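# Sort bottles by cap colour, move trays onto stand

## Task

Two bottle trays sit on the conveyor and extra bottles stand on the bench. Put every bottle into the tray marked with the same colour as its cap. Finish with both trays resting entirely on the stand next to the conveyor, each bottle upright inside its tray. The conveyor runs without being commanded and carries toward scene +y. The first red stop, between arm2 and arm1, lets its tray go only when that tray is as heavy as a full one and the second stop is empty. The second red stop, between arm4 and arm3, holds its tray until the tray is lifted off. While any part of an arm is over the conveyor's near rail at a stop, no tray leaves that stop or arrives at it.

## Robot and tools

Robots: four identical Kinova Gen3 arms named arm1, arm2, arm3 and arm4. Each has seven joints, a five-fingered right hand and a wrist camera (armN_cam_wrist). Fixed room cameras: cam_side1, cam_stand, cam_stand_across, cam_stand_end, cam_stand_low, cam_station1 and cam_stock. Base (base_link) positions in the scene frame, in metres: arm1 (0.032, 0.341, 0.939), arm2 (-0.035, -0.283, 0.954), arm3 (-0.059, 1.862, 1.005), arm4 (0.026, 1.253, 0.927). Each base faces roughly along scene +x with a small yaw. The scene frame has its origin on the floor and +z pointing up. The conveyor carries trays toward +y. The hand reaches about 1.06 m from the joint1 axis.

Joint conventions, all absolute angles in radians:
- joint1_rad (-6.283 to 6.283) swings the whole arm about its base; positive is clockwise seen from above, and 0 points along the base's +x.
- joint2_rad (-2.249 to 2.249) is the shoulder; 0 is upright and positive tips it forward.
- joint3_rad and joint5_rad (-6.283 to 6.283) twist the upper arm and forearm.
- joint4_rad (-2.579 to 2.579) is the elbow.
- joint6_rad (-2.099 to 2.099) is the wrist bend.
- joint7_rad (-6.283 to 6.283) rolls the hand; positive is counter-clockwise seen from behind.
- With joints 1, 3 and 5 at 0 and joint7 at 1.57, the fingers point down, the palm faces right and the thumb is on the base side.

Hand values, all absolute targets from -1 to 1:
- hand_little, hand_ring, hand_middle, hand_index and hand_thumb_bend: +1 is straight/open and -1 is curled.
- hand_thumb_turn: +1 puts the thumb beside the palm; -1 puts it opposite the fingers. Use -1 to wrap objects about 0.035 to 0.065 m thick.
- hand_force_limit (-1 to 1) is a setting, not a motion. It maps linearly to a stop force of about 0 N at -1 and 10 N at +1 (15 N for the thumb motors).
- hand_speed (-0.96 to 1) is also a setting. It starts at -0.8; full speed is reached at +0.48.
- For a soft grip, close with hand_speed at -0.94 or below.
- A finger motor moves only when its own target changes by at least 0.002. A new limit or speed alone will not restart a stopped motor.
- A closing target sent while that motor's load is already at or above the limit is wasted.
- The hand point sits 0.045 m in front of the palm. Its +z runs along the fingers, +y points out of the palm and +x points away from the thumb.
- A bracket on the little-finger side of the wrist can strike objects.

move: optional keys arm1, arm2, arm3, arm4 and cameras. Each arm key holds one object with:
- "joints": a dictionary keyed by joint name, holding absolute targets only (no offsets), in the units and ranges above.
- optional "min_time_s" (0.1 to 8 s): the shortest duration of that arm's motions.

There is one object per arm; an arm you leave out gets nothing new and may keep pushing toward an earlier target. All commanded motions begin together. Joint speed is capped at 1.39 rad/s (joints 1 to 4) and 1.22 rad/s (joints 5 to 7). No action runs past 15 s. "cameras" is a list of camera names, or ["all"] or []. A move with no arm keys returns the full state plus images. An unknown key makes the call invalid, and an out-of-range value gets it refused. After a refused call, or a fault that blocks it, the remaining move, wait and finished_scene calls in that reply are skipped.

wait: seconds (0 to 10) plus optional cameras. It lets the scene run without new commands.

zoom_image: camera name and region [x0, y0, x1, y1] in image pixels from the top-left corner, at most 504 by 504. It works only on cameras in the latest images. Full images are 672x504.

show_instructions: no arguments; it shows the reference pages.

finished_scene: scene, the current scene's number. It ends the scene for good, and the goal must then hold with no help from the robots.

Reading results:
- The "move" line gives "done" per robot, or its worst status word.
- joint_status per joint can be:
  - done: within tolerance.
  - off_target: at rest away from the target, possibly still pushing.
  - time_out: holds where it stopped.
  - not_followed: the anti-collision check withheld the targets; they may be retried later.
  - limit_stop_at_motor_heat: send the target again.
- "as last shown" lists arms the call did not command; their lines repeat earlier values.
- on_its_own reports motions you did not command.
- hand_stopped_by gives six words for little, ring, middle, index, thumb_bend and thumb_turn: moving, target, force, stalled or fault.
- The *_load_n values are fingertip forces in N; positive means pushed open. A lost grip shows as a load near 0.
- Joint velocities are in rad/s, and "within noise" means the arm is at rest.
- Joint torques are in N m; Flange force is in the end-effector axes.
- MOTOR HOT appears at 60 °C. At 75 °C the arm sags and stops for 30 to 60 s or longer.
- Camera images can lag the state slightly.

Avoid:
- Arms pressing or hitting each other. A hand closing on another hand's fingers counts as a press.
- Hard pushes on fixed or heavy objects. The arm keeps pushing after contact.
- Torque faults: any torque-sensor saturation (joints 1 to 4 limit 104.5 N m, joints 5 to 7 limit 51.3 N m) or drifting more than 5 degrees from the plan freezes that arm for 10 s.
- Long stretched poses or heavy holds, which heat motors.
- Dropping bottles, releasing anything while it moves, and knocking anything out of the work area.
- Leaving an arm over the conveyor's near rail at a stop longer than needed, because it freezes tray movement there.

Each tool is called after "Emit:" by a JSON object that holds its "method" and its "body", one argument or row to a line.

Reference images:

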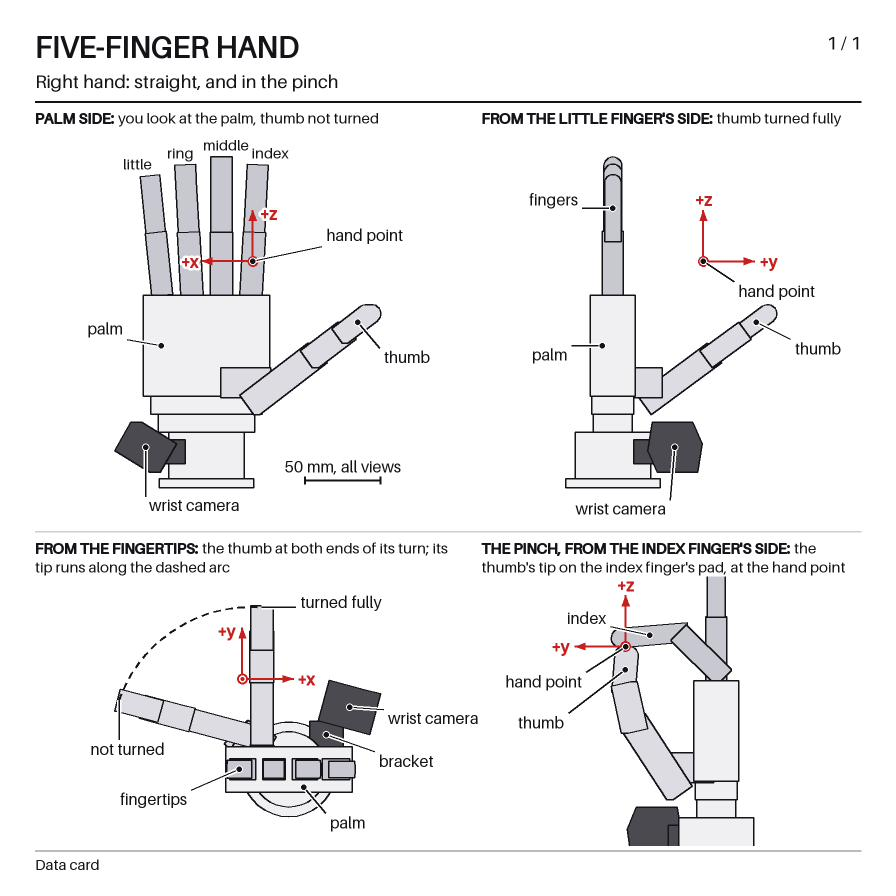

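## Session

Emit:
{"method": "move", "body": {

}}

Scene clock: 0.00 s.
Joint torques (N m): no reading
Flange force (N): no reading
Joint velocities: within noise
arm1.joint_positions: joint1_rad=+0.600 joint2_rad=-0.366 joint3_rad=-0.074 joint4_rad=+1.458 joint5_rad=-0.078 joint6_rad=+1.995 joint7_rad=-1.848 hand_little=+1.000 hand_ring=+1.000 hand_middle=+1.000 hand_index=+1.000 hand_thumb_turn=+1.000 hand_thumb_bend=+1.000 hand_force_limit=+0.000 hand_speed=-0.800
arm1.joint_status: not commanded
arm1.hand_stopped_by: target,target,target,target,target,target
arm1.little_load_n: 0.0
arm1.ring_load_n: 0.0
arm1.middle_load_n: -0.5
arm1.index_load_n: 0.0
arm1.thumb_bend_load_n: 0.0
arm1.thumb_turn_load_n: 0.0
arm1.hand: x=+0.2300 y=+0.3131 z=+1.4434 quat_wxyz=(-0.025, -0.326, -0.945, -0.020) (m; scene frame)
arm2.joint_positions: joint1_rad=-0.132 joint2_rad=-0.341 joint3_rad=-0.043 joint4_rad=+1.528 joint5_rad=-0.062 joint6_rad=+2.039 joint7_rad=-1.954 hand_little=+1.000 hand_ring=+1.000 hand_middle=+1.000 hand_index=+1.000 hand_thumb_turn=+1.000 hand_thumb_bend=+1.000 hand_force_limit=+0.000 hand_speed=-0.800
arm2.joint_status: not commanded
arm2.hand_stopped_by: target,target,target,target,target,target
arm2.little_load_n: 0.0
arm2.ring_load_n: 0.0
arm2.middle_load_n: 0.0
arm2.index_load_n: 0.0
arm2.thumb_bend_load_n: 0.0
arm2.thumb_turn_load_n: 0.0
arm2.hand: x=+0.1356 y=-0.2196 z=+1.4289 quat_wxyz=(+0.047, -0.136, -0.990, -0.003) (m; scene frame)
arm3.joint_positions: joint1_rad=+0.811 joint2_rad=-0.342 joint3_rad=-0.078 joint4_rad=+1.517 joint5_rad=-0.046 joint6_rad=+2.005 joint7_rad=-1.826 hand_little=+1.000 hand_ring=+1.000 hand_middle=+1.000 hand_index=+1.000 hand_thumb_turn=+1.000 hand_thumb_bend=+1.000 hand_force_limit=+0.000 hand_speed=-0.800
arm3.joint_status: not commanded
arm3.hand_stopped_by: target,target,target,target,target,target
arm3.little_load_n: 0.0
arm3.ring_load_n: 0.0
arm3.middle_load_n: 0.0
arm3.index_load_n: 0.0
arm3.thumb_bend_load_n: 0.0
arm3.thumb_turn_load_n: 0.0
arm3.hand: x=+0.0998 y=+1.7635 z=+1.4839 quat_wxyz=(+0.018, -0.490, -0.871, -0.015) (m; scene frame)
arm4.joint_positions: joint1_rad=+0.202 joint2_rad=-0.481 joint3_rad=-0.121 joint4_rad=+1.433 joint5_rad=-0.046 joint6_rad=+1.968 joint7_rad=-1.817 hand_little=+1.000 hand_ring=+1.000 hand_middle=+1.000 hand_index=+1.000 hand_thumb_turn=+1.000 hand_thumb_bend=+1.000 hand_force_limit=+0.000 hand_speed=-0.800
arm4.joint_status: not commanded
arm4.hand_stopped_by: target,target,target,target,target,target
arm4.little_load_n: 0.0
arm4.ring_load_n: 0.0
arm4.middle_load_n: 0.0
arm4.index_load_n: 0.0
arm4.thumb_bend_load_n: 0.5
arm4.thumb_turn_load_n: -0.5
arm4.hand: x=+0.1908 y=+1.3148 z=+1.4626 quat_wxyz=(-0.113, -0.079, -0.990, -0.012) (m; scene frame)
pictures: arm1_cam_wrist, arm2_cam_wrist, arm3_cam_wrist, arm4_cam_wrist, cam_side1, cam_stand, cam_stand_across, cam_stand_end, cam_stand_low, cam_station1, cam_stock
camera_calibration:
arm1_cam_wrist: T_world_to_cam=[[0.357554, 0.930406, 0.0806221, -0.497492], [0.74193, -0.335429, 0.580541, -0.905679], [0.567182, -0.147759, -0.81023, 1.19533], [0, 0, 0, 1]] pos_world=[0.171861, 0.3357, 1.53439]
arm2_cam_wrist: T_world_to_cam=[[-0.0000477692, 0.998992, 0.0448906, 0.156853], [0.893988, -0.0200724, 0.447641, -0.765926], [0.448091, 0.040153, -0.893086, 1.33338], [0, 0, 0, 1]] pos_world=[0.0872609, -0.225608, 1.52664]
arm3_cam_wrist: T_world_to_cam=[[0.711877, 0.699255, 0.065371, -1.40099], [0.5733, -0.632356, 0.521012, 0.277327], [0.405658, -0.333419, -0.851042, 1.92409], [0, 0, 0, 1]] pos_world=[0.0578161, 1.79655, 1.58457]
arm4_cam_wrist: T_world_to_cam=[[-0.0817854, 0.99665, -0.000820724, -1.29423], [0.706861, 0.0585858, 0.704922, -1.24647], [0.702608, 0.0570721, -0.709285, 0.936076], [0, 0, 0, 1]] pos_world=[0.117535, 1.30949, 1.54154]

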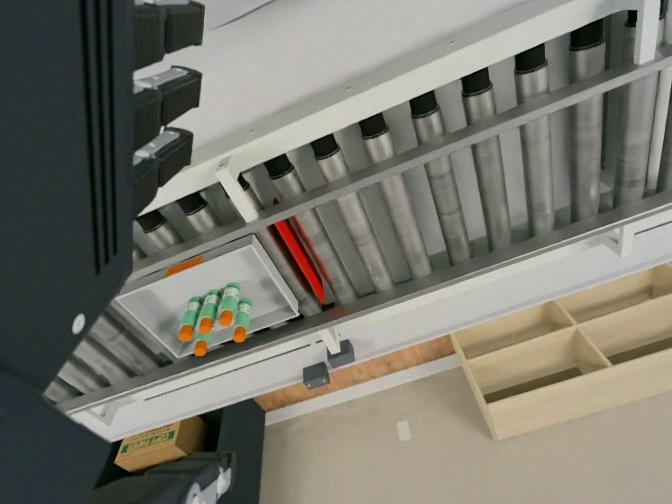

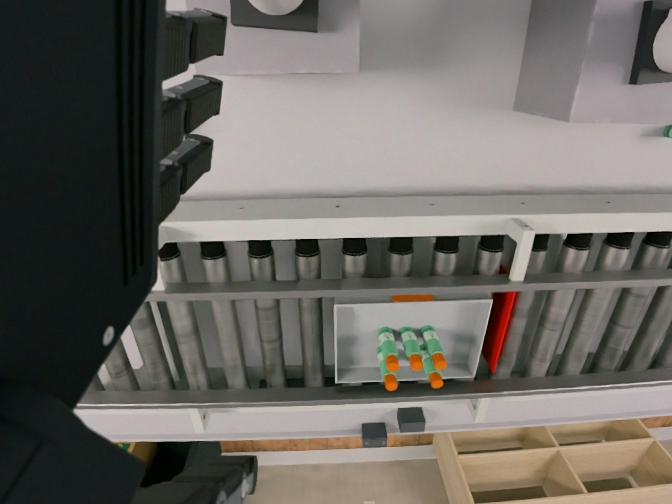

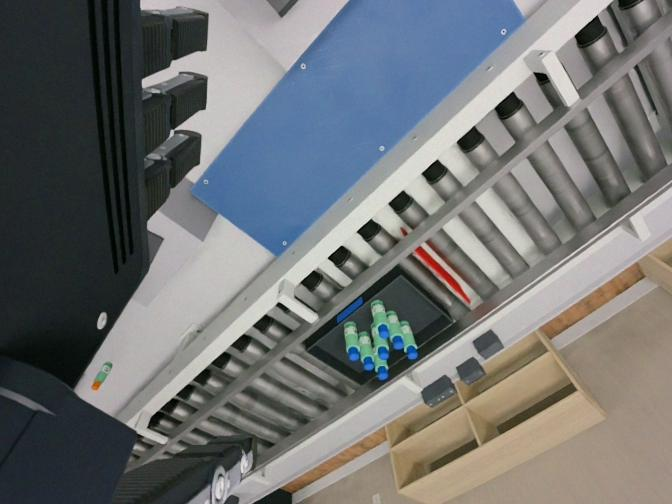

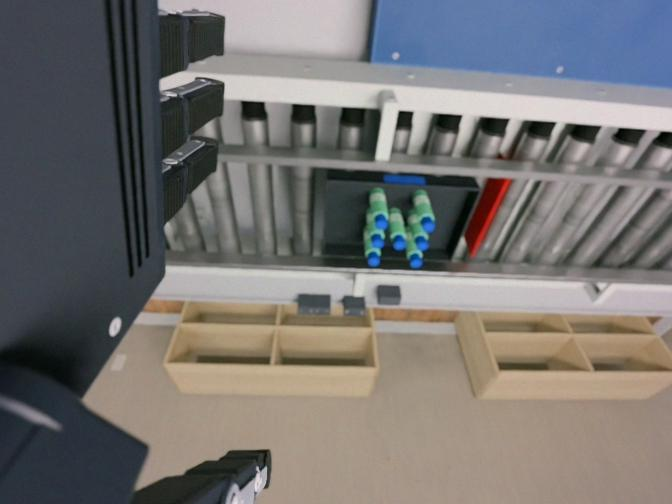

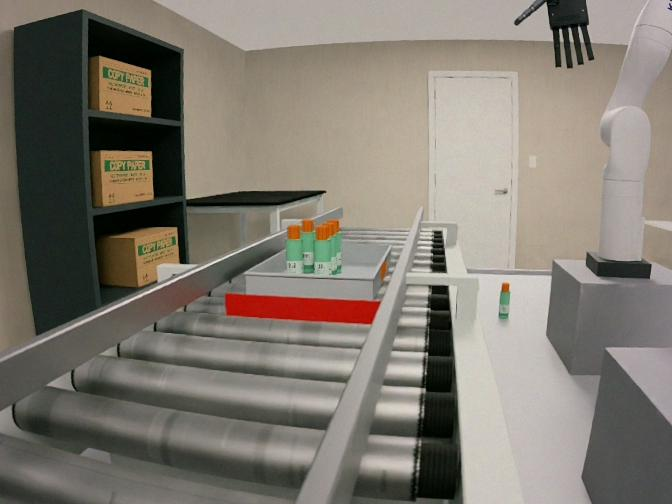

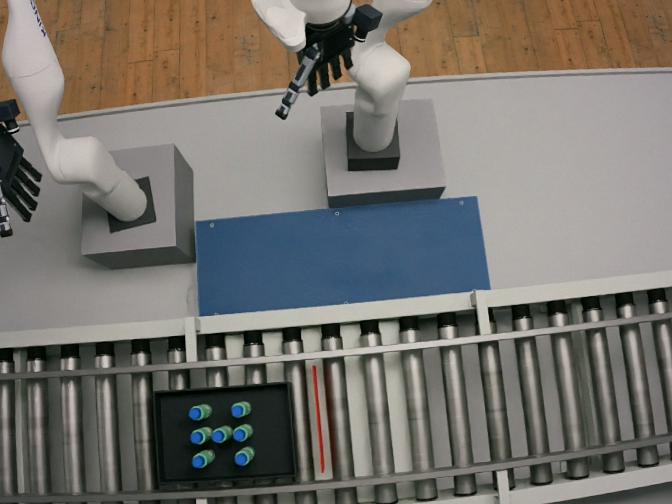

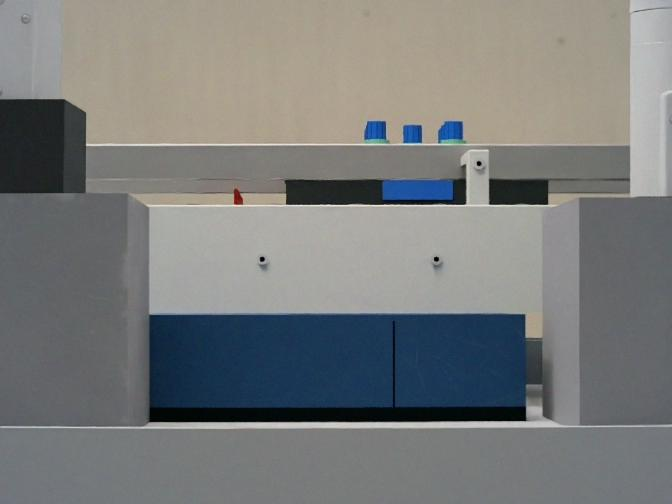

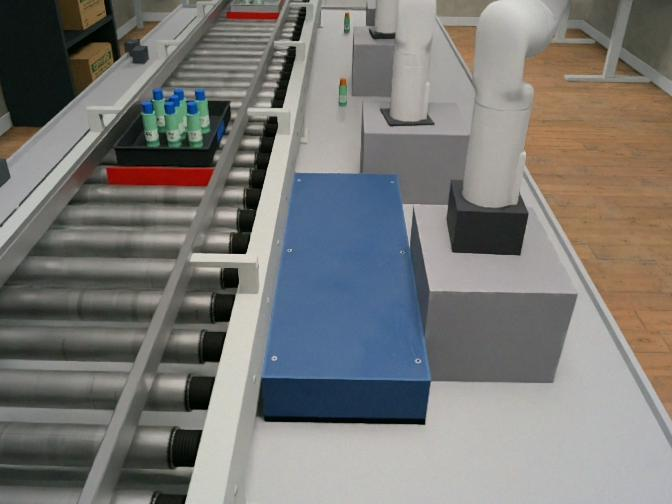

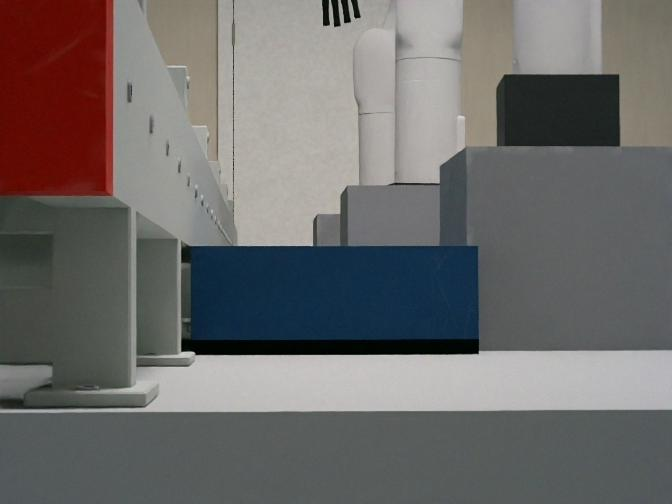

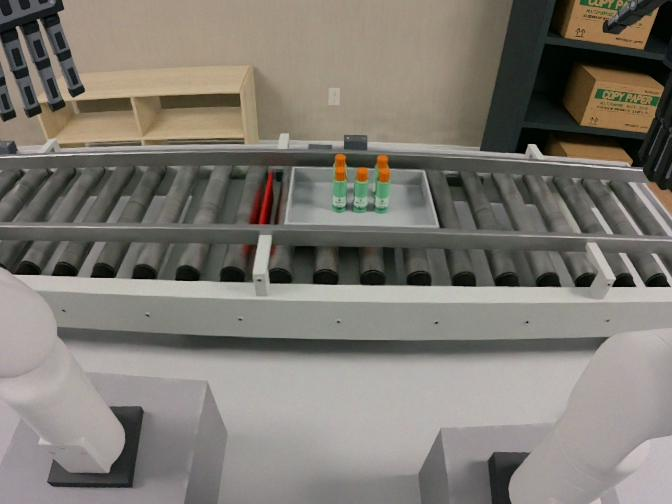

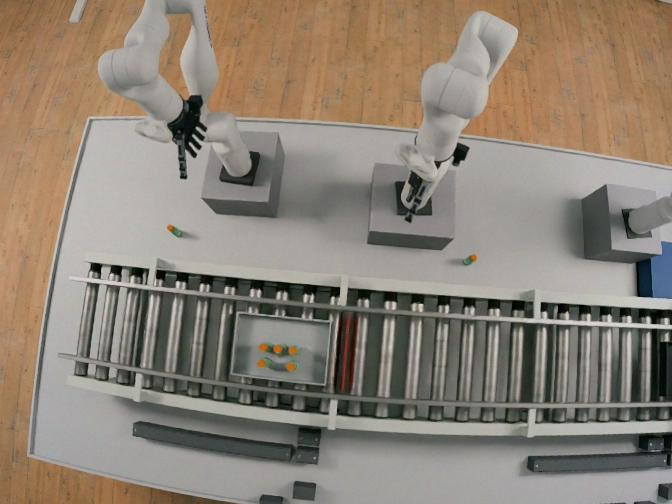

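Emit:
{"method": "move", "body": {
  "arm1": {"joints":{"joint1_rad":-1.5884,"joint2_rad":0.8255,"joint3_rad":0,"joint4_rad":2.4496,"joint5_rad":1.6371,"joint6_rad":0.6069,"joint7_rad":-3.3754,"hand_speed":0,"hand_thumb_turn":-1,"hand_index":0.75,"hand_middle":0.75,"hand_ring":-0.9,"hand_little":-0.9},"min_time_s":4.5},
  "arm2": {"joints":{"joint1_rad":1.2057,"joint2_rad":0.8793,"joint3_rad":0,"joint4_rad":2.3340,"joint5_rad":1.1989,"joint6_rad":-0.6337,"joint7_rad":0.1167,"hand_speed":0,"hand_thumb_turn":-1,"hand_index":0.75,"hand_middle":0.75,"hand_ring":-0.9,"hand_little":-0.9},"min_time_s":4.5},
  "cameras": ["arm1_cam_wrist","arm2_cam_wrist","cam_stock"]
}}

Scene clock: 67.27 s.
Joint torques (N m): arm1=[0.64 16.08 -16.94 -5.5 2.66 -23.69 0.64] | arm2=[-1.7 -14.86 0.65 -0.01 0.52 -1.3 -0.19] | arm3=[1.52 -2.03 -0.4 -7.99 0.04 -0.29 0.27] | arm4=[-0.12 2.22 -0.7 -6.47 -0.14 -0.27 0.3]
Flange force (N): arm1=[-0.4 -70.0 -85.3] | arm2=[-0.6 2.5 -0.3] | arm3=[-0.7 -0.1 0.2] | arm4=[-0.3 -1.9 -0.8]
Flange force when the fault began (N): arm1=[-7.6 -106.0 -82.0]
move: arm1 torque_fault; arm2 done
TORQUE FAULT: arm1's joint6_rad strayed more than 5 degrees from its planned motion. arm1 stopped for 10 seconds, dropped its targets and accepts commands again: back off and push less far. The stop added 9.2 s to the call and to motion_time.
TORQUE WARNING: arm1's joint6_rad reached its warning level (29.4 N m).
Joint velocities: within noise
arm1.joint_positions: joint1_rad=-1.484 joint2_rad=+0.765 joint3_rad=-0.001 joint4_rad=+2.403 joint5_rad=+1.555 joint6_rad=+0.769 joint7_rad=-3.303 hand_little=-0.900 hand_ring=-0.900 hand_middle=+0.996 hand_index=+0.882 hand_thumb_turn=-1.000 hand_thumb_bend=+1.000 hand_force_limit=+0.000 hand_speed=+0.000
arm1.joint_status: joint1_rad torque_fault (moved -2.084 of -2.188); joint2_rad torque_fault (moved +1.131 of +1.192); joint4_rad torque_fault (moved +0.945 of +0.992); joint5_rad torque_fault (moved +1.633 of +1.716); joint6_rad torque_fault (moved -1.226 of -1.388); joint7_rad torque_fault (moved -1.455 of -1.528); hand_middle torque_fault (moved -0.004 of -0.250); hand_index torque_fault (moved -0.118 of -0.250); the others done
arm1.hand_stopped_by: target,target,target,target,target,target
arm1.little_load_n: 0.0
arm1.ring_load_n: 0.0
arm1.middle_load_n: 21.5
arm1.index_load_n: 0.0
arm1.thumb_bend_load_n: 0.0
arm1.thumb_turn_load_n: 0.0
arm1.hand: x=+0.2346 y=+0.6592 z=+0.9417 quat_wxyz=(-0.277, +0.607, -0.702, +0.249) (m; scene frame)
arm2.joint_positions: joint1_rad=+1.206 joint2_rad=+0.879 joint3_rad=+0.000 joint4_rad=+2.334 joint5_rad=+1.199 joint6_rad=-0.634 joint7_rad=+0.117 hand_little=-0.900 hand_ring=-0.900 hand_middle=+0.750 hand_index=+0.750 hand_thumb_turn=-1.000 hand_thumb_bend=+1.000 hand_force_limit=+0.000 hand_speed=+0.000
arm2.joint_status: all done
arm2.hand_stopped_by: target,target,target,target,target,target
arm2.little_load_n: 0.0
arm2.ring_load_n: 0.0
arm2.middle_load_n: 0.0
arm2.index_load_n: 0.0
arm2.thumb_bend_load_n: 0.0
arm2.thumb_turn_load_n: 0.0
arm2.hand: x=+0.1597 y=-0.5502 z=+0.8990 quat_wxyz=(-0.206, +0.677, -0.673, +0.217) (m; scene frame)
arm3, arm4: as last shown
arm4.thumb_bend_load_n: 0.0
arm4.thumb_turn_load_n: 0.0
pictures: arm1_cam_wrist, arm2_cam_wrist, cam_stock
camera_calibration:
arm1_cam_wrist: T_world_to_cam=[[-0.742575, -0.154237, -0.651762, 0.882059], [-0.445154, 0.840736, 0.308222, -0.742118], [0.50042, 0.519012, -0.692969, 0.303127], [0, 0, 0, 1]] pos_world=[0.172947, 0.602645, 1.01369]
arm2_cam_wrist: T_world_to_cam=[[-0.804279, -0.28212, -0.523013, 0.445142], [-0.481495, 0.825199, 0.295311, 0.264674], [0.348277, 0.489341, -0.79953, 1.04153], [0, 0, 0, 1]] pos_world=[0.122716, -0.602489, 0.98739]

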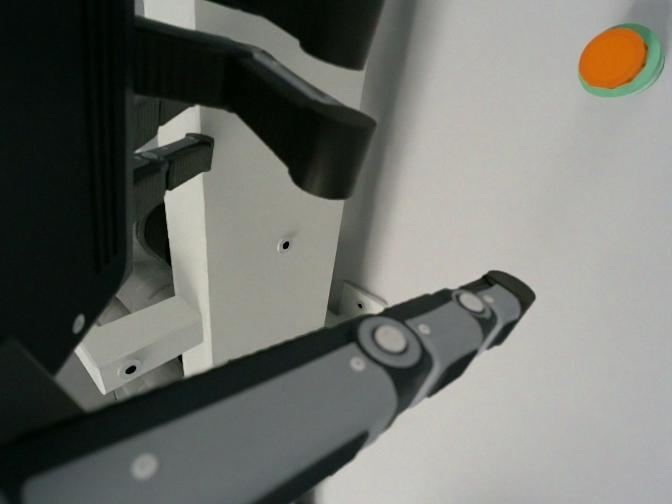

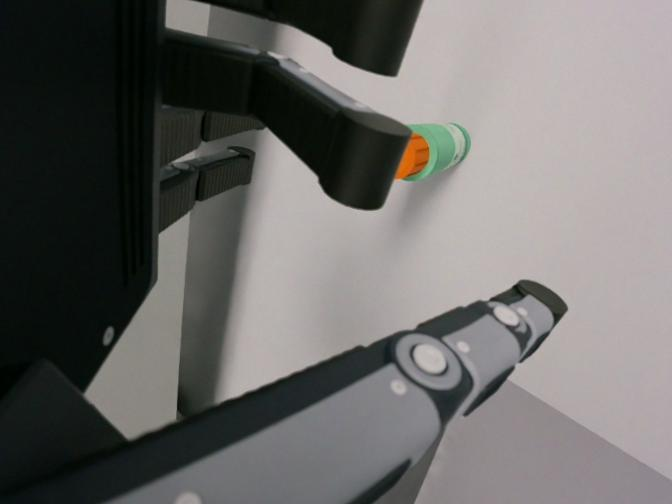

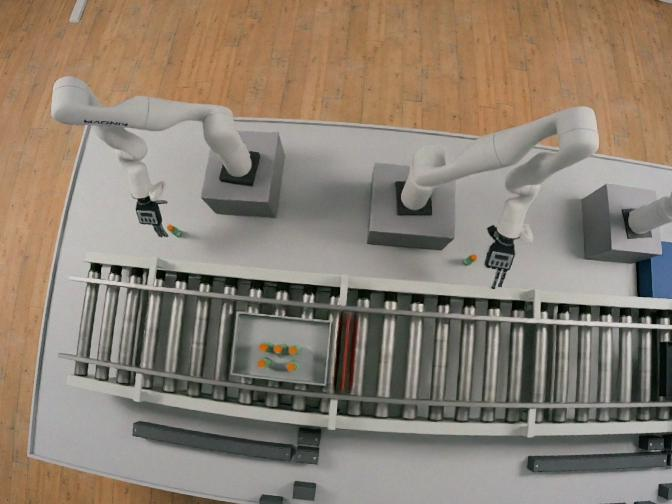

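Emit:
{"method": "move", "body": {
  "arm1": {"joints":{"joint1_rad":-1.26,"joint2_rad":0.647,"joint3_rad":0,"joint4_rad":2.301,"joint5_rad":1.38,"joint6_rad":0.815,"joint7_rad":-3.146},"min_time_s":2.5},
  "arm2": {"joints":{"joint1_rad":1.3804,"joint2_rad":0.8787,"joint3_rad":0,"joint4_rad":2.2563,"joint5_rad":1.4776,"joint6_rad":-0.6102,"joint7_rad":-0.0112},"min_time_s":2.5},
  "cameras": ["arm1_cam_wrist","arm2_cam_wrist"]
}}

Scene clock: 88.90 s.
Joint torques (N m): arm1=[0.47 -12.78 1.47 -1.63 0.29 1.37 0.01] | arm2=[-1.73 -15.36 0.59 -0.45 0.45 -1.36 -0.26] | arm3=[1.58 -2 -0.4 -7.94 -0.02 -0.3 0.28] | arm4=[-0.05 2.33 -0.63 -6.44 -0.14 -0.27 0.27]
Flange force (N): arm1=[0.3 1.4 -1.2] | arm2=[-4.9 3.5 3.1] | arm3=[-0.7 -0.2 0.0] | arm4=[-0.1 -1.8 -0.8]
move: arm1 done; arm2 done
Joint velocities: within noise
arm1.joint_positions: joint1_rad=-1.260 joint2_rad=+0.647 joint3_rad=+0.000 joint4_rad=+2.301 joint5_rad=+1.380 joint6_rad=+0.815 joint7_rad=-3.146 hand_little=-0.900 hand_ring=-0.900 hand_middle=+0.991 hand_index=+0.882 hand_thumb_turn=-1.000 hand_thumb_bend=+1.000 hand_force_limit=+0.000 hand_speed=+0.000
arm1.joint_status: all done
arm1.hand_stopped_by: target,target,force,target,target,target
arm1.little_load_n: 0.0
arm1.ring_load_n: 0.0
arm1.middle_load_n: 0.0
arm1.index_load_n: 0.0
arm1.thumb_bend_load_n: 0.0
arm1.thumb_turn_load_n: 0.0
arm1.hand: x=+0.3201 y=+0.6491 z=+0.9887 quat_wxyz=(-0.281, +0.479, -0.789, +0.263) (m; scene frame)
arm2.joint_positions: joint1_rad=+1.380 joint2_rad=+0.879 joint3_rad=+0.000 joint4_rad=+2.256 joint5_rad=+1.478 joint6_rad=-0.610 joint7_rad=-0.011 hand_little=-0.900 hand_ring=-0.900 hand_middle=+0.750 hand_index=+0.750 hand_thumb_turn=-1.000 hand_thumb_bend=+1.000 hand_force_limit=+0.000 hand_speed=+0.000
arm2.joint_status: all done
arm2.hand_stopped_by: target,target,target,target,target,target
arm2.little_load_n: 0.5
arm2.ring_load_n: 0.0
arm2.middle_load_n: 0.0
arm2.index_load_n: 0.0
arm2.thumb_bend_load_n: 0.0
arm2.thumb_turn_load_n: 0.0
arm2.hand: x=+0.1098 y=-0.5803 z=+0.8990 quat_wxyz=(-0.206, +0.677, -0.673, +0.217) (m; scene frame)
arm3, arm4: as last shown
arm3.ring_load_n: 0.5
pictures: arm1_cam_wrist, arm2_cam_wrist
camera_calibration:
arm1_cam_wrist: T_world_to_cam=[[-0.720644, 0.128414, -0.681309, 0.813263], [-0.201932, 0.901215, 0.383452, -0.901535], [0.663247, 0.413911, -0.623524, 0.245559], [0, 0, 0, 1]] pos_world=[0.241159, 0.606402, 1.05289]
arm2_cam_wrist: T_world_to_cam=[[-0.804321, -0.282137, -0.52294, 0.396409], [-0.481434, 0.825262, 0.295236, 0.265518], [0.348266, 0.489225, -0.799606, 1.07376], [0, 0, 0, 1]] pos_world=[0.0727161, -0.63259, 0.987489]

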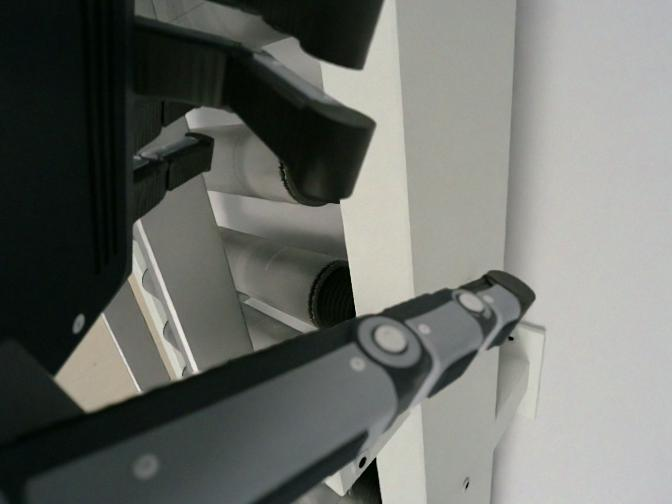

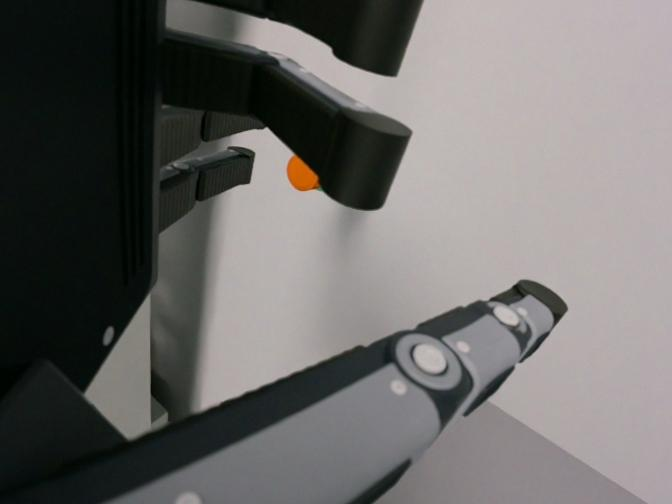

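Emit:
{"method": "move", "body": {
  "arm1": {"joints":{"joint1_rad":-1.5588,"joint2_rad":0.5105,"joint3_rad":0,"joint4_rad":2.5452,"joint5_rad":1.3554,"joint6_rad":0.6242,"joint7_rad":-2.9949},"min_time_s":2.5},
  "arm2": {"joints":{"joint1_rad":1.2108,"joint2_rad":0.9222,"joint3_rad":0,"joint4_rad":2.3318,"joint5_rad":1.1533,"joint6_rad":-0.6489,"joint7_rad":0.1797},"min_time_s":2},
  "cameras": ["arm1_cam_wrist","arm2_cam_wrist"]
}}

Emit:
{"method": "move", "body": {
  "arm1": {"joints":{"joint1_rad":-1.5567,"joint2_rad":0.8531,"joint3_rad":0,"joint4_rad":2.5606,"joint5_rad":1.8575,"joint6_rad":0.6376,"joint7_rad":-3.6077,"hand_middle":0.75,"hand_index":0.75},"min_time_s":2},
  "cameras": ["arm1_cam_wrist"]
}}

Scene clock: 116.13 s.
Joint torques (N m): arm1=[0.37 -9.43 1.16 -0.8 0.02 1.09 0.07] | arm2=[-1.78 -15.11 0.48 0.25 0.58 -1.31 -0.23] | arm3=[1.54 -1.99 -0.49 -7.96 0.03 -0.29 0.3] | arm4=[-0.06 2.24 -0.69 -6.41 -0.16 -0.32 0.21]
Flange force (N): arm1=no reading | arm2=[-0.7 2.9 -0.5] | arm3=[-0.7 -0.3 0.1] | arm4=[-0.4 -2.2 -1.2]
move: arm1 done; arm2 done
Joint velocities: within noise
arm1.joint_positions: joint1_rad=-1.559 joint2_rad=+0.511 joint3_rad=+0.000 joint4_rad=+2.545 joint5_rad=+1.355 joint6_rad=+0.624 joint7_rad=-2.995 hand_little=-0.900 hand_ring=-0.900 hand_middle=+0.991 hand_index=+0.882 hand_thumb_turn=-1.000 hand_thumb_bend=+1.000 hand_force_limit=+0.000 hand_speed=+0.000
arm1.joint_status: all done
arm1.hand_stopped_by: target,target,force,target,target,target
arm1.little_load_n: 0.0
arm1.ring_load_n: 0.0
arm1.middle_load_n: 0.0
arm1.index_load_n: 0.0
arm1.thumb_bend_load_n: 0.0
arm1.thumb_turn_load_n: 0.0
arm1.hand: x=+0.1696 y=+0.6064 z=+0.9787 quat_wxyz=(-0.211, +0.675, -0.675, +0.210) (m; scene frame)
arm2.joint_positions: joint1_rad=+1.211 joint2_rad=+0.922 joint3_rad=+0.000 joint4_rad=+2.332 joint5_rad=+1.153 joint6_rad=-0.649 joint7_rad=+0.180 hand_little=-0.900 hand_ring=-0.900 hand_middle=+0.750 hand_index=+0.750 hand_thumb_turn=-1.000 hand_thumb_bend=+1.000 hand_force_limit=+0.000 hand_speed=+0.000
arm2.joint_status: all done
arm2.hand_stopped_by: target,target,target,target,target,target
arm2.little_load_n: 0.0
arm2.ring_load_n: 0.0
arm2.middle_load_n: 0.5
arm2.index_load_n: 0.0
arm2.thumb_bend_load_n: 0.0
arm2.thumb_turn_load_n: 0.0
arm2.hand: x=+0.1577 y=-0.5492 z=+0.8860 quat_wxyz=(-0.206, +0.676, -0.673, +0.217) (m; scene frame)
arm3, arm4: as last shown
arm3.ring_load_n: 0.0
arm3.index_load_n: -0.5
arm4.thumb_bend_load_n: -0.5
pictures: arm1_cam_wrist, arm2_cam_wrist
camera_calibration:
arm1_cam_wrist: T_world_to_cam=[[-0.809074, -0.290012, -0.511168, 0.805733], [-0.492378, 0.809368, 0.320137, -0.722771], [0.320879, 0.510702, -0.797634, 0.526554], [0, 0, 0, 1]] pos_world=[0.127061, 0.549747, 1.06325]
arm2_cam_wrist: T_world_to_cam=[[-0.804343, -0.281925, -0.523021, 0.43712], [-0.481327, 0.825276, 0.295372, 0.266774], [0.348363, 0.489324, -0.799503, 1.03135], [0, 0, 0, 1]] pos_world=[0.120716, -0.60159, 0.97439]

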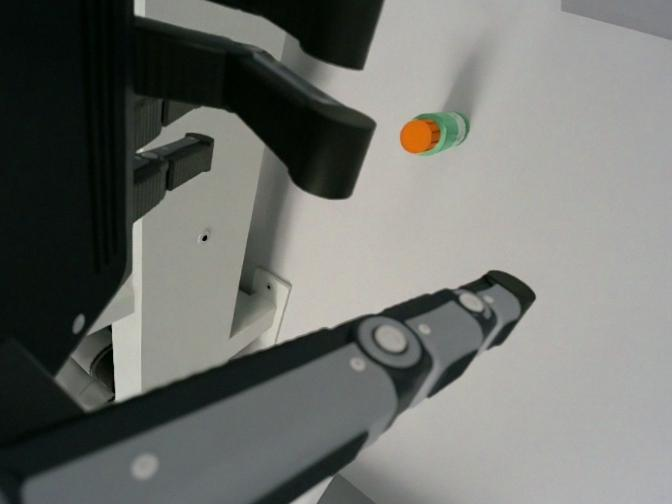

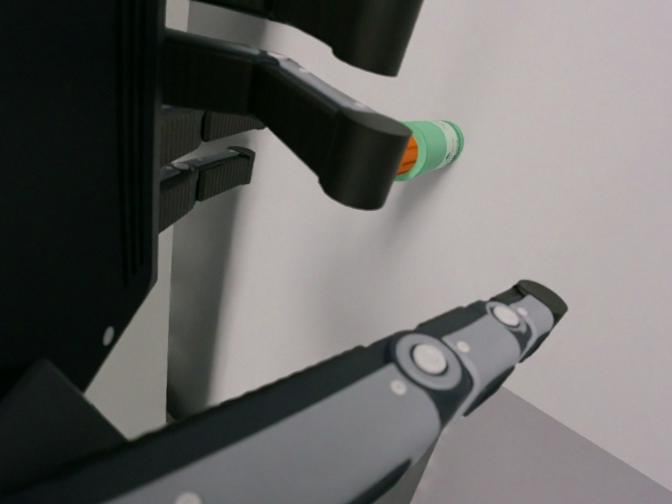

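Scene clock: 118.57 s.
Joint torques (N m): arm1=[0.44 -11.69 1.55 2 -0.41 0.98 0.04] | arm2=[-1.72 -15.12 0.65 0.24 0.53 -1.25 -0.26] | arm3=[1.58 -2.05 -0.48 -7.93 0.03 -0.3 0.26] | arm4=[-0.12 2.22 -0.79 -6.36 -0.19 -0.25 0.28]
Flange force (N): arm1=[1.4 1.6 -0.7] | arm2=[-0.8 2.8 -0.4] | arm3=[-0.8 -0.3 -0.1] | arm4=[-0.6 -2.3 -1.2]
move: arm1 done
Joint velocities: within noise
arm1.joint_positions: joint1_rad=-1.557 joint2_rad=+0.853 joint3_rad=+0.000 joint4_rad=+2.561 joint5_rad=+1.858 joint6_rad=+0.638 joint7_rad=-3.608 hand_little=-0.900 hand_ring=-0.900 hand_middle=+0.750 hand_index=+0.750 hand_thumb_turn=-1.000 hand_thumb_bend=+1.000 hand_force_limit=+0.000 hand_speed=+0.000
arm1.joint_status: all done
arm1.hand_stopped_by: target,target,target,target,target,target
arm1.little_load_n: 0.0
arm1.ring_load_n: 0.0
arm1.middle_load_n: 0.0
arm1.index_load_n: 0.0
arm1.thumb_bend_load_n: 0.0
arm1.thumb_turn_load_n: 0.0
arm1.hand: x=+0.1693 y=+0.6064 z=+0.8986 quat_wxyz=(-0.211, +0.675, -0.675, +0.210) (m; scene frame)
arm2, arm3, arm4: as last shown
arm2.middle_load_n: 0.0
arm3.index_load_n: 0.0
arm4.index_load_n: 0.5
arm4.thumb_bend_load_n: 0.0
pictures: arm1_cam_wrist
camera_calibration:
arm1_cam_wrist: T_world_to_cam=[[-0.809178, -0.289838, -0.511101, 0.764478], [-0.492205, 0.809429, 0.320247, -0.69739], [0.32088, 0.510703, -0.797633, 0.462726], [0, 0, 0, 1]] pos_world=[0.126861, 0.549747, 0.983148]

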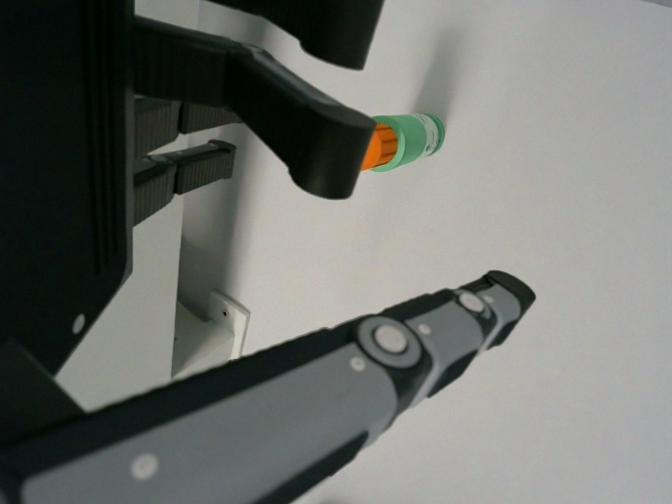

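Emit:
{"method": "zoom_image", "body": {
  "camera": "arm1_cam_wrist",
  "region": [340, 80, 500, 200]
}}

Emit:
{"method": "wait", "body": {
  "seconds": 0.1,
  "cameras": ["arm2_cam_wrist"]
}}

Emit:
{"method": "zoom_image", "body": {
  "camera": "arm2_cam_wrist",
  "region": [360, 90, 520, 210]
}}

Scaled by 3.150 from the camera's 672x504 image, which has a finer 960x720 frame.

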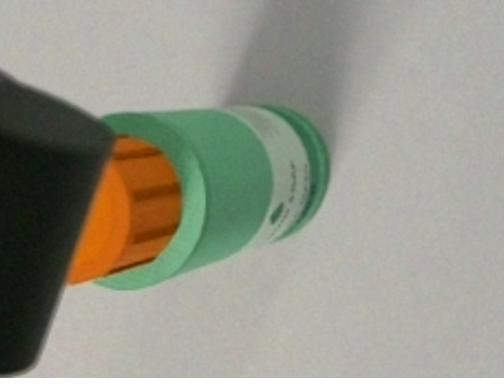

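Scene clock: 125.47 s.
Joint torques (N m): arm1=[0.54 -11.8 1.62 2.03 -0.45 1.01 0.06] | arm2=[-1.83 -15.15 0.59 0.3 0.62 -1.28 -0.25] | arm3=[1.59 -2.03 -0.41 -7.97 0.01 -0.31 0.27] | arm4=[-0.1 2.27 -0.79 -6.43 -0.19 -0.29 0.29]
Flange force (N): arm1=[1.6 2.2 -0.3] | arm2=[-0.8 3.1 -0.1] | arm3=[-0.7 -0.2 0.1] | arm4=[-0.3 -2.3 -1.0]
Joint velocities: within noise
arm1.joint_positions: joint1_rad=-1.557 joint2_rad=+0.853 joint3_rad=+0.000 joint4_rad=+2.561 joint5_rad=+1.858 joint6_rad=+0.638 joint7_rad=-3.608 hand_little=-0.900 hand_ring=-0.900 hand_middle=+0.750 hand_index=+0.750 hand_thumb_turn=-1.000 hand_thumb_bend=+1.000 hand_force_limit=+0.000 hand_speed=+0.000
arm1.joint_status: all done
arm1.hand_stopped_by: target,target,target,target,target,target
arm1.little_load_n: 0.0
arm1.ring_load_n: 0.5
arm1.middle_load_n: 0.0
arm1.index_load_n: 0.0
arm1.thumb_bend_load_n: 0.0
arm1.thumb_turn_load_n: 0.0
arm1.hand: x=+0.1693 y=+0.6064 z=+0.8986 quat_wxyz=(-0.211, +0.675, -0.675, +0.210) (m; scene frame)
arm2.joint_positions: joint1_rad=+1.211 joint2_rad=+0.922 joint3_rad=+0.000 joint4_rad=+2.332 joint5_rad=+1.153 joint6_rad=-0.649 joint7_rad=+0.180 hand_little=-0.900 hand_ring=-0.900 hand_middle=+0.750 hand_index=+0.750 hand_thumb_turn=-1.000 hand_thumb_bend=+1.000 hand_force_limit=+0.000 hand_speed=+0.000
arm2.joint_status: not commanded
arm2.hand_stopped_by: target,target,target,target,target,target
arm2.little_load_n: 0.0
arm2.ring_load_n: 0.5
arm2.middle_load_n: 0.0
arm2.index_load_n: 0.0
arm2.thumb_bend_load_n: 0.0
arm2.thumb_turn_load_n: 0.0
arm2.hand: x=+0.1577 y=-0.5492 z=+0.8860 quat_wxyz=(-0.206, +0.676, -0.673, +0.217) (m; scene frame)
arm3.joint_positions: joint1_rad=+0.811 joint2_rad=-0.342 joint3_rad=-0.078 joint4_rad=+1.517 joint5_rad=-0.046 joint6_rad=+2.005 joint7_rad=-1.826 hand_little=+1.000 hand_ring=+1.000 hand_middle=+1.000 hand_index=+1.000 hand_thumb_turn=+1.000 hand_thumb_bend=+1.000 hand_force_limit=+0.000 hand_speed=-0.800
arm3.joint_status: not commanded
arm3.hand_stopped_by: target,target,target,target,target,target
arm3.little_load_n: 0.0
arm3.ring_load_n: 0.0
arm3.middle_load_n: 0.0
arm3.index_load_n: 0.0
arm3.thumb_bend_load_n: 0.0
arm3.thumb_turn_load_n: 0.0
arm3.hand: x=+0.0998 y=+1.7635 z=+1.4839 quat_wxyz=(+0.018, -0.490, -0.871, -0.015) (m; scene frame)
arm4.joint_positions: joint1_rad=+0.202 joint2_rad=-0.481 joint3_rad=-0.121 joint4_rad=+1.433 joint5_rad=-0.046 joint6_rad=+1.968 joint7_rad=-1.817 hand_little=+1.000 hand_ring=+1.000 hand_middle=+1.000 hand_index=+1.000 hand_thumb_turn=+1.000 hand_thumb_bend=+1.000 hand_force_limit=+0.000 hand_speed=-0.800
arm4.joint_status: not commanded
arm4.hand_stopped_by: target,target,target,target,target,target
arm4.little_load_n: 0.0
arm4.ring_load_n: 0.0
arm4.middle_load_n: 0.0
arm4.index_load_n: 0.0
arm4.thumb_bend_load_n: 0.5
arm4.thumb_turn_load_n: 0.0
arm4.hand: x=+0.1908 y=+1.3148 z=+1.4626 quat_wxyz=(-0.113, -0.079, -0.990, -0.012) (m; scene frame)
wait: 0.10 s; at rest from the start
pictures: arm2_cam_wrist
camera_calibration:
arm2_cam_wrist: T_world_to_cam=[[-0.804343, -0.281925, -0.523021, 0.43712], [-0.481327, 0.825276, 0.295372, 0.266774], [0.348363, 0.489324, -0.799503, 1.03135], [0, 0, 0, 1]] pos_world=[0.120716, -0.60159, 0.97439]

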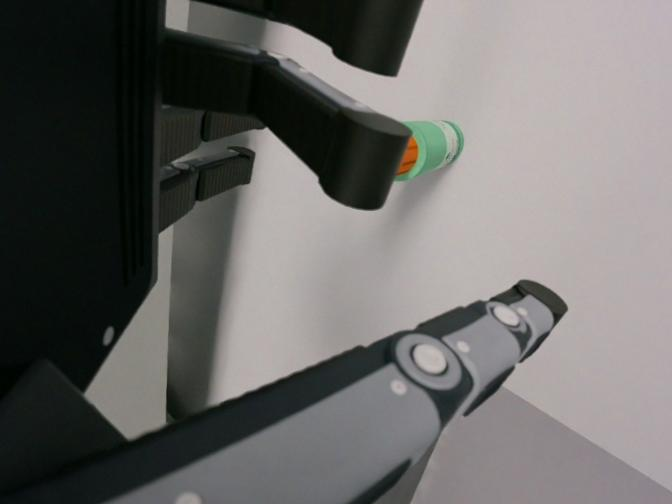

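Scaled by 3.150 from the camera's 672x504 image, which has a finer 960x720 frame.

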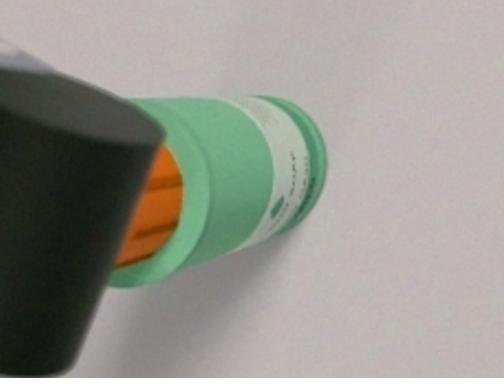

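Emit:
{"method": "move", "body": {
  "arm1": {"joints":{"joint1_rad":-1.5410,"joint2_rad":1.1277,"joint3_rad":0,"joint4_rad":2.4923,"joint5_rad":2.1038,"joint6_rad":0.7260,"joint7_rad":-3.9048},"min_time_s":1.5},
  "arm2": {"joints":{"joint1_rad":1.2052,"joint2_rad":1.1111,"joint3_rad":0,"joint4_rad":2.2761,"joint5_rad":1.0032,"joint6_rad":-0.7131,"joint7_rad":0.3655},"min_time_s":1.5},
  "cameras": ["arm1_cam_wrist","arm2_cam_wrist"]
}}

Scene clock: 156.97 s.
Joint torques (N m): arm1=[0.5 -13.17 1.89 3.58 -0.67 0.79 0.07] | arm2=[-1.72 -15.95 0.52 1.27 0.76 -1.22 -0.22] | arm3=[1.56 -2.06 -0.44 -7.95 0.01 -0.3 0.26] | arm4=[-0.1 2.26 -0.8 -6.45 -0.16 -0.3 0.28]
Flange force (N): arm1=[1.4 1.9 -0.7] | arm2=[-0.5 2.2 -0.8] | arm3=[-0.8 -0.3 0.0] | arm4=[-0.3 -2.3 -0.9]
move: arm1 done; arm2 done
Joint velocities: within noise
arm1.joint_positions: joint1_rad=-1.541 joint2_rad=+1.128 joint3_rad=+0.000 joint4_rad=+2.492 joint5_rad=+2.104 joint6_rad=+0.726 joint7_rad=-3.905 hand_little=-0.900 hand_ring=-0.900 hand_middle=+0.750 hand_index=+0.750 hand_thumb_turn=-1.000 hand_thumb_bend=+1.000 hand_force_limit=+0.000 hand_speed=+0.000
arm1.joint_status: all done
arm1.hand_stopped_by: target,target,target,target,target,target
arm1.little_load_n: 0.0
arm1.ring_load_n: 0.0
arm1.middle_load_n: 0.0
arm1.index_load_n: 0.0
arm1.thumb_bend_load_n: 0.0
arm1.thumb_turn_load_n: 0.0
arm1.hand: x=+0.1723 y=+0.6093 z=+0.8259 quat_wxyz=(-0.211, +0.675, -0.675, +0.210) (m; scene frame)
arm2.joint_positions: joint1_rad=+1.205 joint2_rad=+1.111 joint3_rad=+0.000 joint4_rad=+2.276 joint5_rad=+1.003 joint6_rad=-0.713 joint7_rad=+0.365 hand_little=-0.900 hand_ring=-0.900 hand_middle=+0.750 hand_index=+0.750 hand_thumb_turn=-1.000 hand_thumb_bend=+1.000 hand_force_limit=+0.000 hand_speed=+0.000
arm2.joint_status: all done
arm2.hand_stopped_by: target,target,target,target,target,target
arm2.little_load_n: 0.0
arm2.ring_load_n: 0.0
arm2.middle_load_n: 0.0
arm2.index_load_n: 0.0
arm2.thumb_bend_load_n: 0.0
arm2.thumb_turn_load_n: 0.0
arm2.hand: x=+0.1593 y=-0.5504 z=+0.8259 quat_wxyz=(-0.206, +0.676, -0.673, +0.217) (m; scene frame)
arm3, arm4: as last shown
arm4.index_load_n: 0.5
arm4.thumb_bend_load_n: 0.0
pictures: arm1_cam_wrist, arm2_cam_wrist
camera_calibration:
arm1_cam_wrist: T_world_to_cam=[[-0.809087, -0.289905, -0.511207, 0.730682], [-0.492297, 0.809416, 0.32014, -0.674943], [0.320969, 0.510687, -0.797608, 0.402381], [0, 0, 0, 1]] pos_world=[0.129762, 0.552647, 0.910548]
arm2_cam_wrist: T_world_to_cam=[[-0.804407, -0.281816, -0.522981, 0.40662], [-0.48122, 0.825313, 0.295443, 0.286101], [0.348362, 0.489325, -0.799503, 0.983313], [0, 0, 0, 1]] pos_world=[0.122217, -0.60269, 0.91429]

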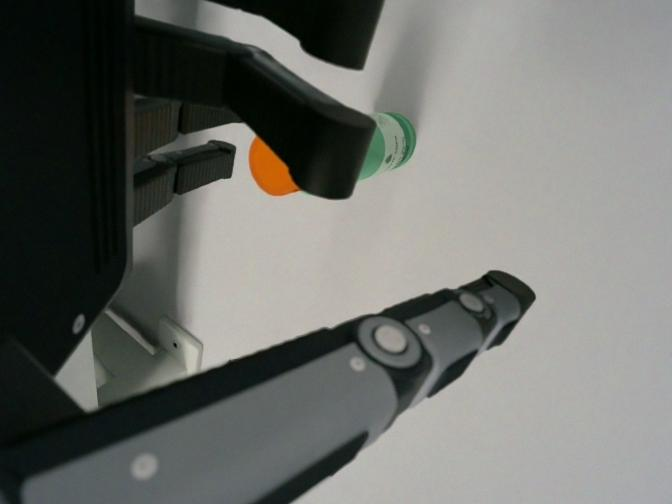

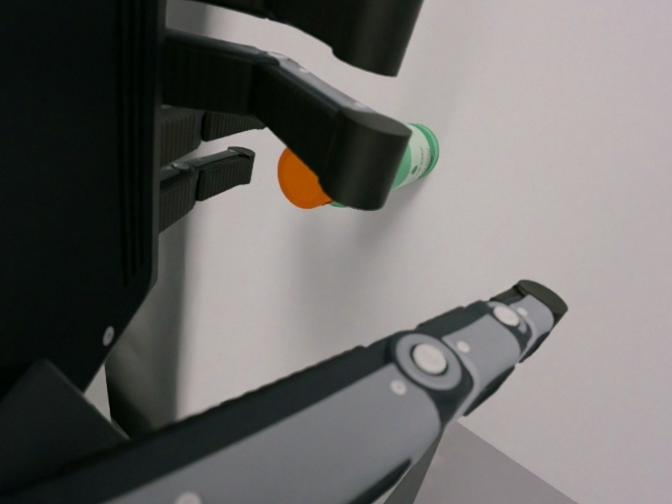

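Emit:
{"method": "move", "body": {
  "arm1": {"joints":{"joint1_rad":-1.5397,"joint2_rad":1.2722,"joint3_rad":0,"joint4_rad":2.4286,"joint5_rad":2.1780,"joint6_rad":0.7701,"joint7_rad":-4.0043},"min_time_s":1.5},
  "arm2": {"joints":{"joint1_rad":1.2041,"joint2_rad":1.2406,"joint3_rad":0,"joint4_rad":2.2182,"joint5_rad":0.9371,"joint6_rad":-0.7537,"joint7_rad":0.4535},"min_time_s":1.5},
  "cameras": ["arm1_cam_wrist","arm2_cam_wrist"]
}}

Scene clock: 167.37 s.
Joint torques (N m): arm1=[0.48 -13.74 1.93 4 -0.83 0.73 0.09] | arm2=[-1.79 -16.35 0.48 1.89 0.8 -1.21 -0.24] | arm3=[1.56 -2 -0.48 -7.95 0.02 -0.31 0.26] | arm4=[-0.1 2.2 -0.72 -6.4 -0.16 -0.3 0.3]
Flange force (N): arm1=[2.0 1.6 -0.6] | arm2=[-0.2 2.1 -0.9] | arm3=[-0.7 -0.4 0.0] | arm4=[-0.5 -2.0 -1.2]
move: arm1 done; arm2 done
Joint velocities: within noise
arm1.joint_positions: joint1_rad=-1.540 joint2_rad=+1.272 joint3_rad=+0.000 joint4_rad=+2.429 joint5_rad=+2.178 joint6_rad=+0.770 joint7_rad=-4.004 hand_little=-0.900 hand_ring=-0.900 hand_middle=+0.750 hand_index=+0.750 hand_thumb_turn=-1.000 hand_thumb_bend=+1.000 hand_force_limit=+0.000 hand_speed=+0.000
arm1.joint_status: all done
arm1.hand_stopped_by: target,target,target,target,target,target
arm1.little_load_n: 0.0
arm1.ring_load_n: 0.5
arm1.middle_load_n: 0.0
arm1.index_load_n: 0.0
arm1.thumb_bend_load_n: 0.0
arm1.thumb_turn_load_n: 0.0
arm1.hand: x=+0.1722 y=+0.6093 z=+0.7819 quat_wxyz=(-0.211, +0.675, -0.675, +0.210) (m; scene frame)
arm2.joint_positions: joint1_rad=+1.204 joint2_rad=+1.241 joint3_rad=+0.000 joint4_rad=+2.218 joint5_rad=+0.937 joint6_rad=-0.754 joint7_rad=+0.453 hand_little=-0.900 hand_ring=-0.900 hand_middle=+0.750 hand_index=+0.750 hand_thumb_turn=-1.000 hand_thumb_bend=+1.000 hand_force_limit=+0.000 hand_speed=+0.000
arm2.joint_status: all done
arm2.hand_stopped_by: target,target,target,target,target,target
arm2.little_load_n: 0.0
arm2.ring_load_n: 0.0
arm2.middle_load_n: 0.0
arm2.index_load_n: 0.0
arm2.thumb_bend_load_n: 0.0
arm2.thumb_turn_load_n: 0.0
arm2.hand: x=+0.1593 y=-0.5503 z=+0.7819 quat_wxyz=(-0.206, +0.677, -0.673, +0.217) (m; scene frame)
arm3, arm4: as last shown
arm4.index_load_n: -0.5
pictures: arm1_cam_wrist, arm2_cam_wrist
camera_calibration:
arm1_cam_wrist: T_world_to_cam=[[-0.80914, -0.289986, -0.511078, 0.708048], [-0.492275, 0.809449, 0.32009, -0.660721], [0.32087, 0.510588, -0.79771, 0.367414], [0, 0, 0, 1]] pos_world=[0.129761, 0.552546, 0.866448]
arm2_cam_wrist: T_world_to_cam=[[-0.804242, -0.282153, -0.523053, 0.383477], [-0.481625, 0.825065, 0.295475, 0.298888], [0.348184, 0.489549, -0.799444, 0.948191], [0, 0, 0, 1]] pos_world=[0.122216, -0.602588, 0.87029]

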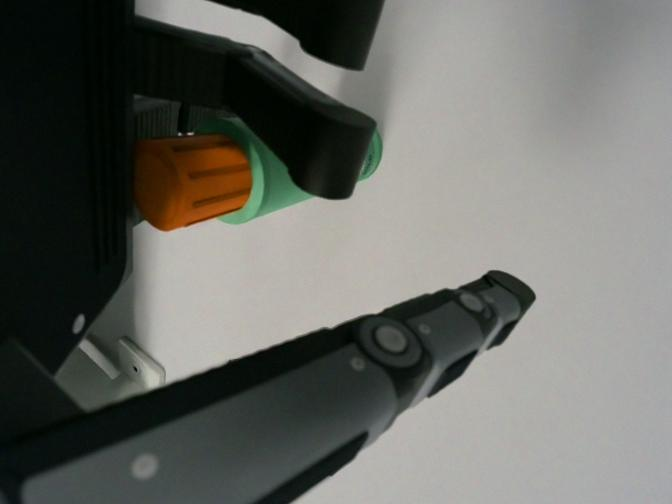

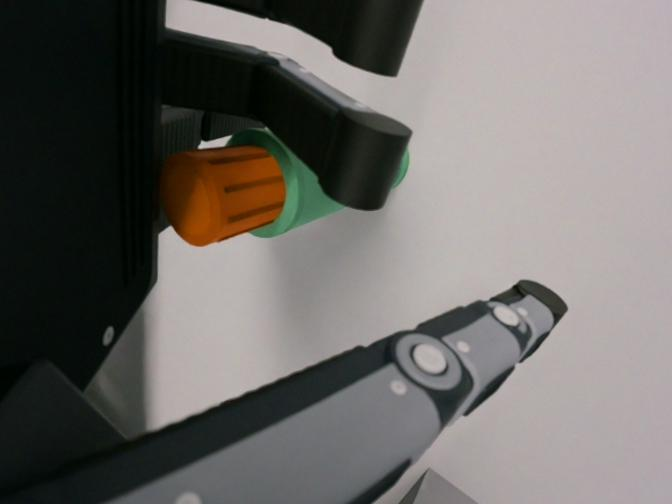

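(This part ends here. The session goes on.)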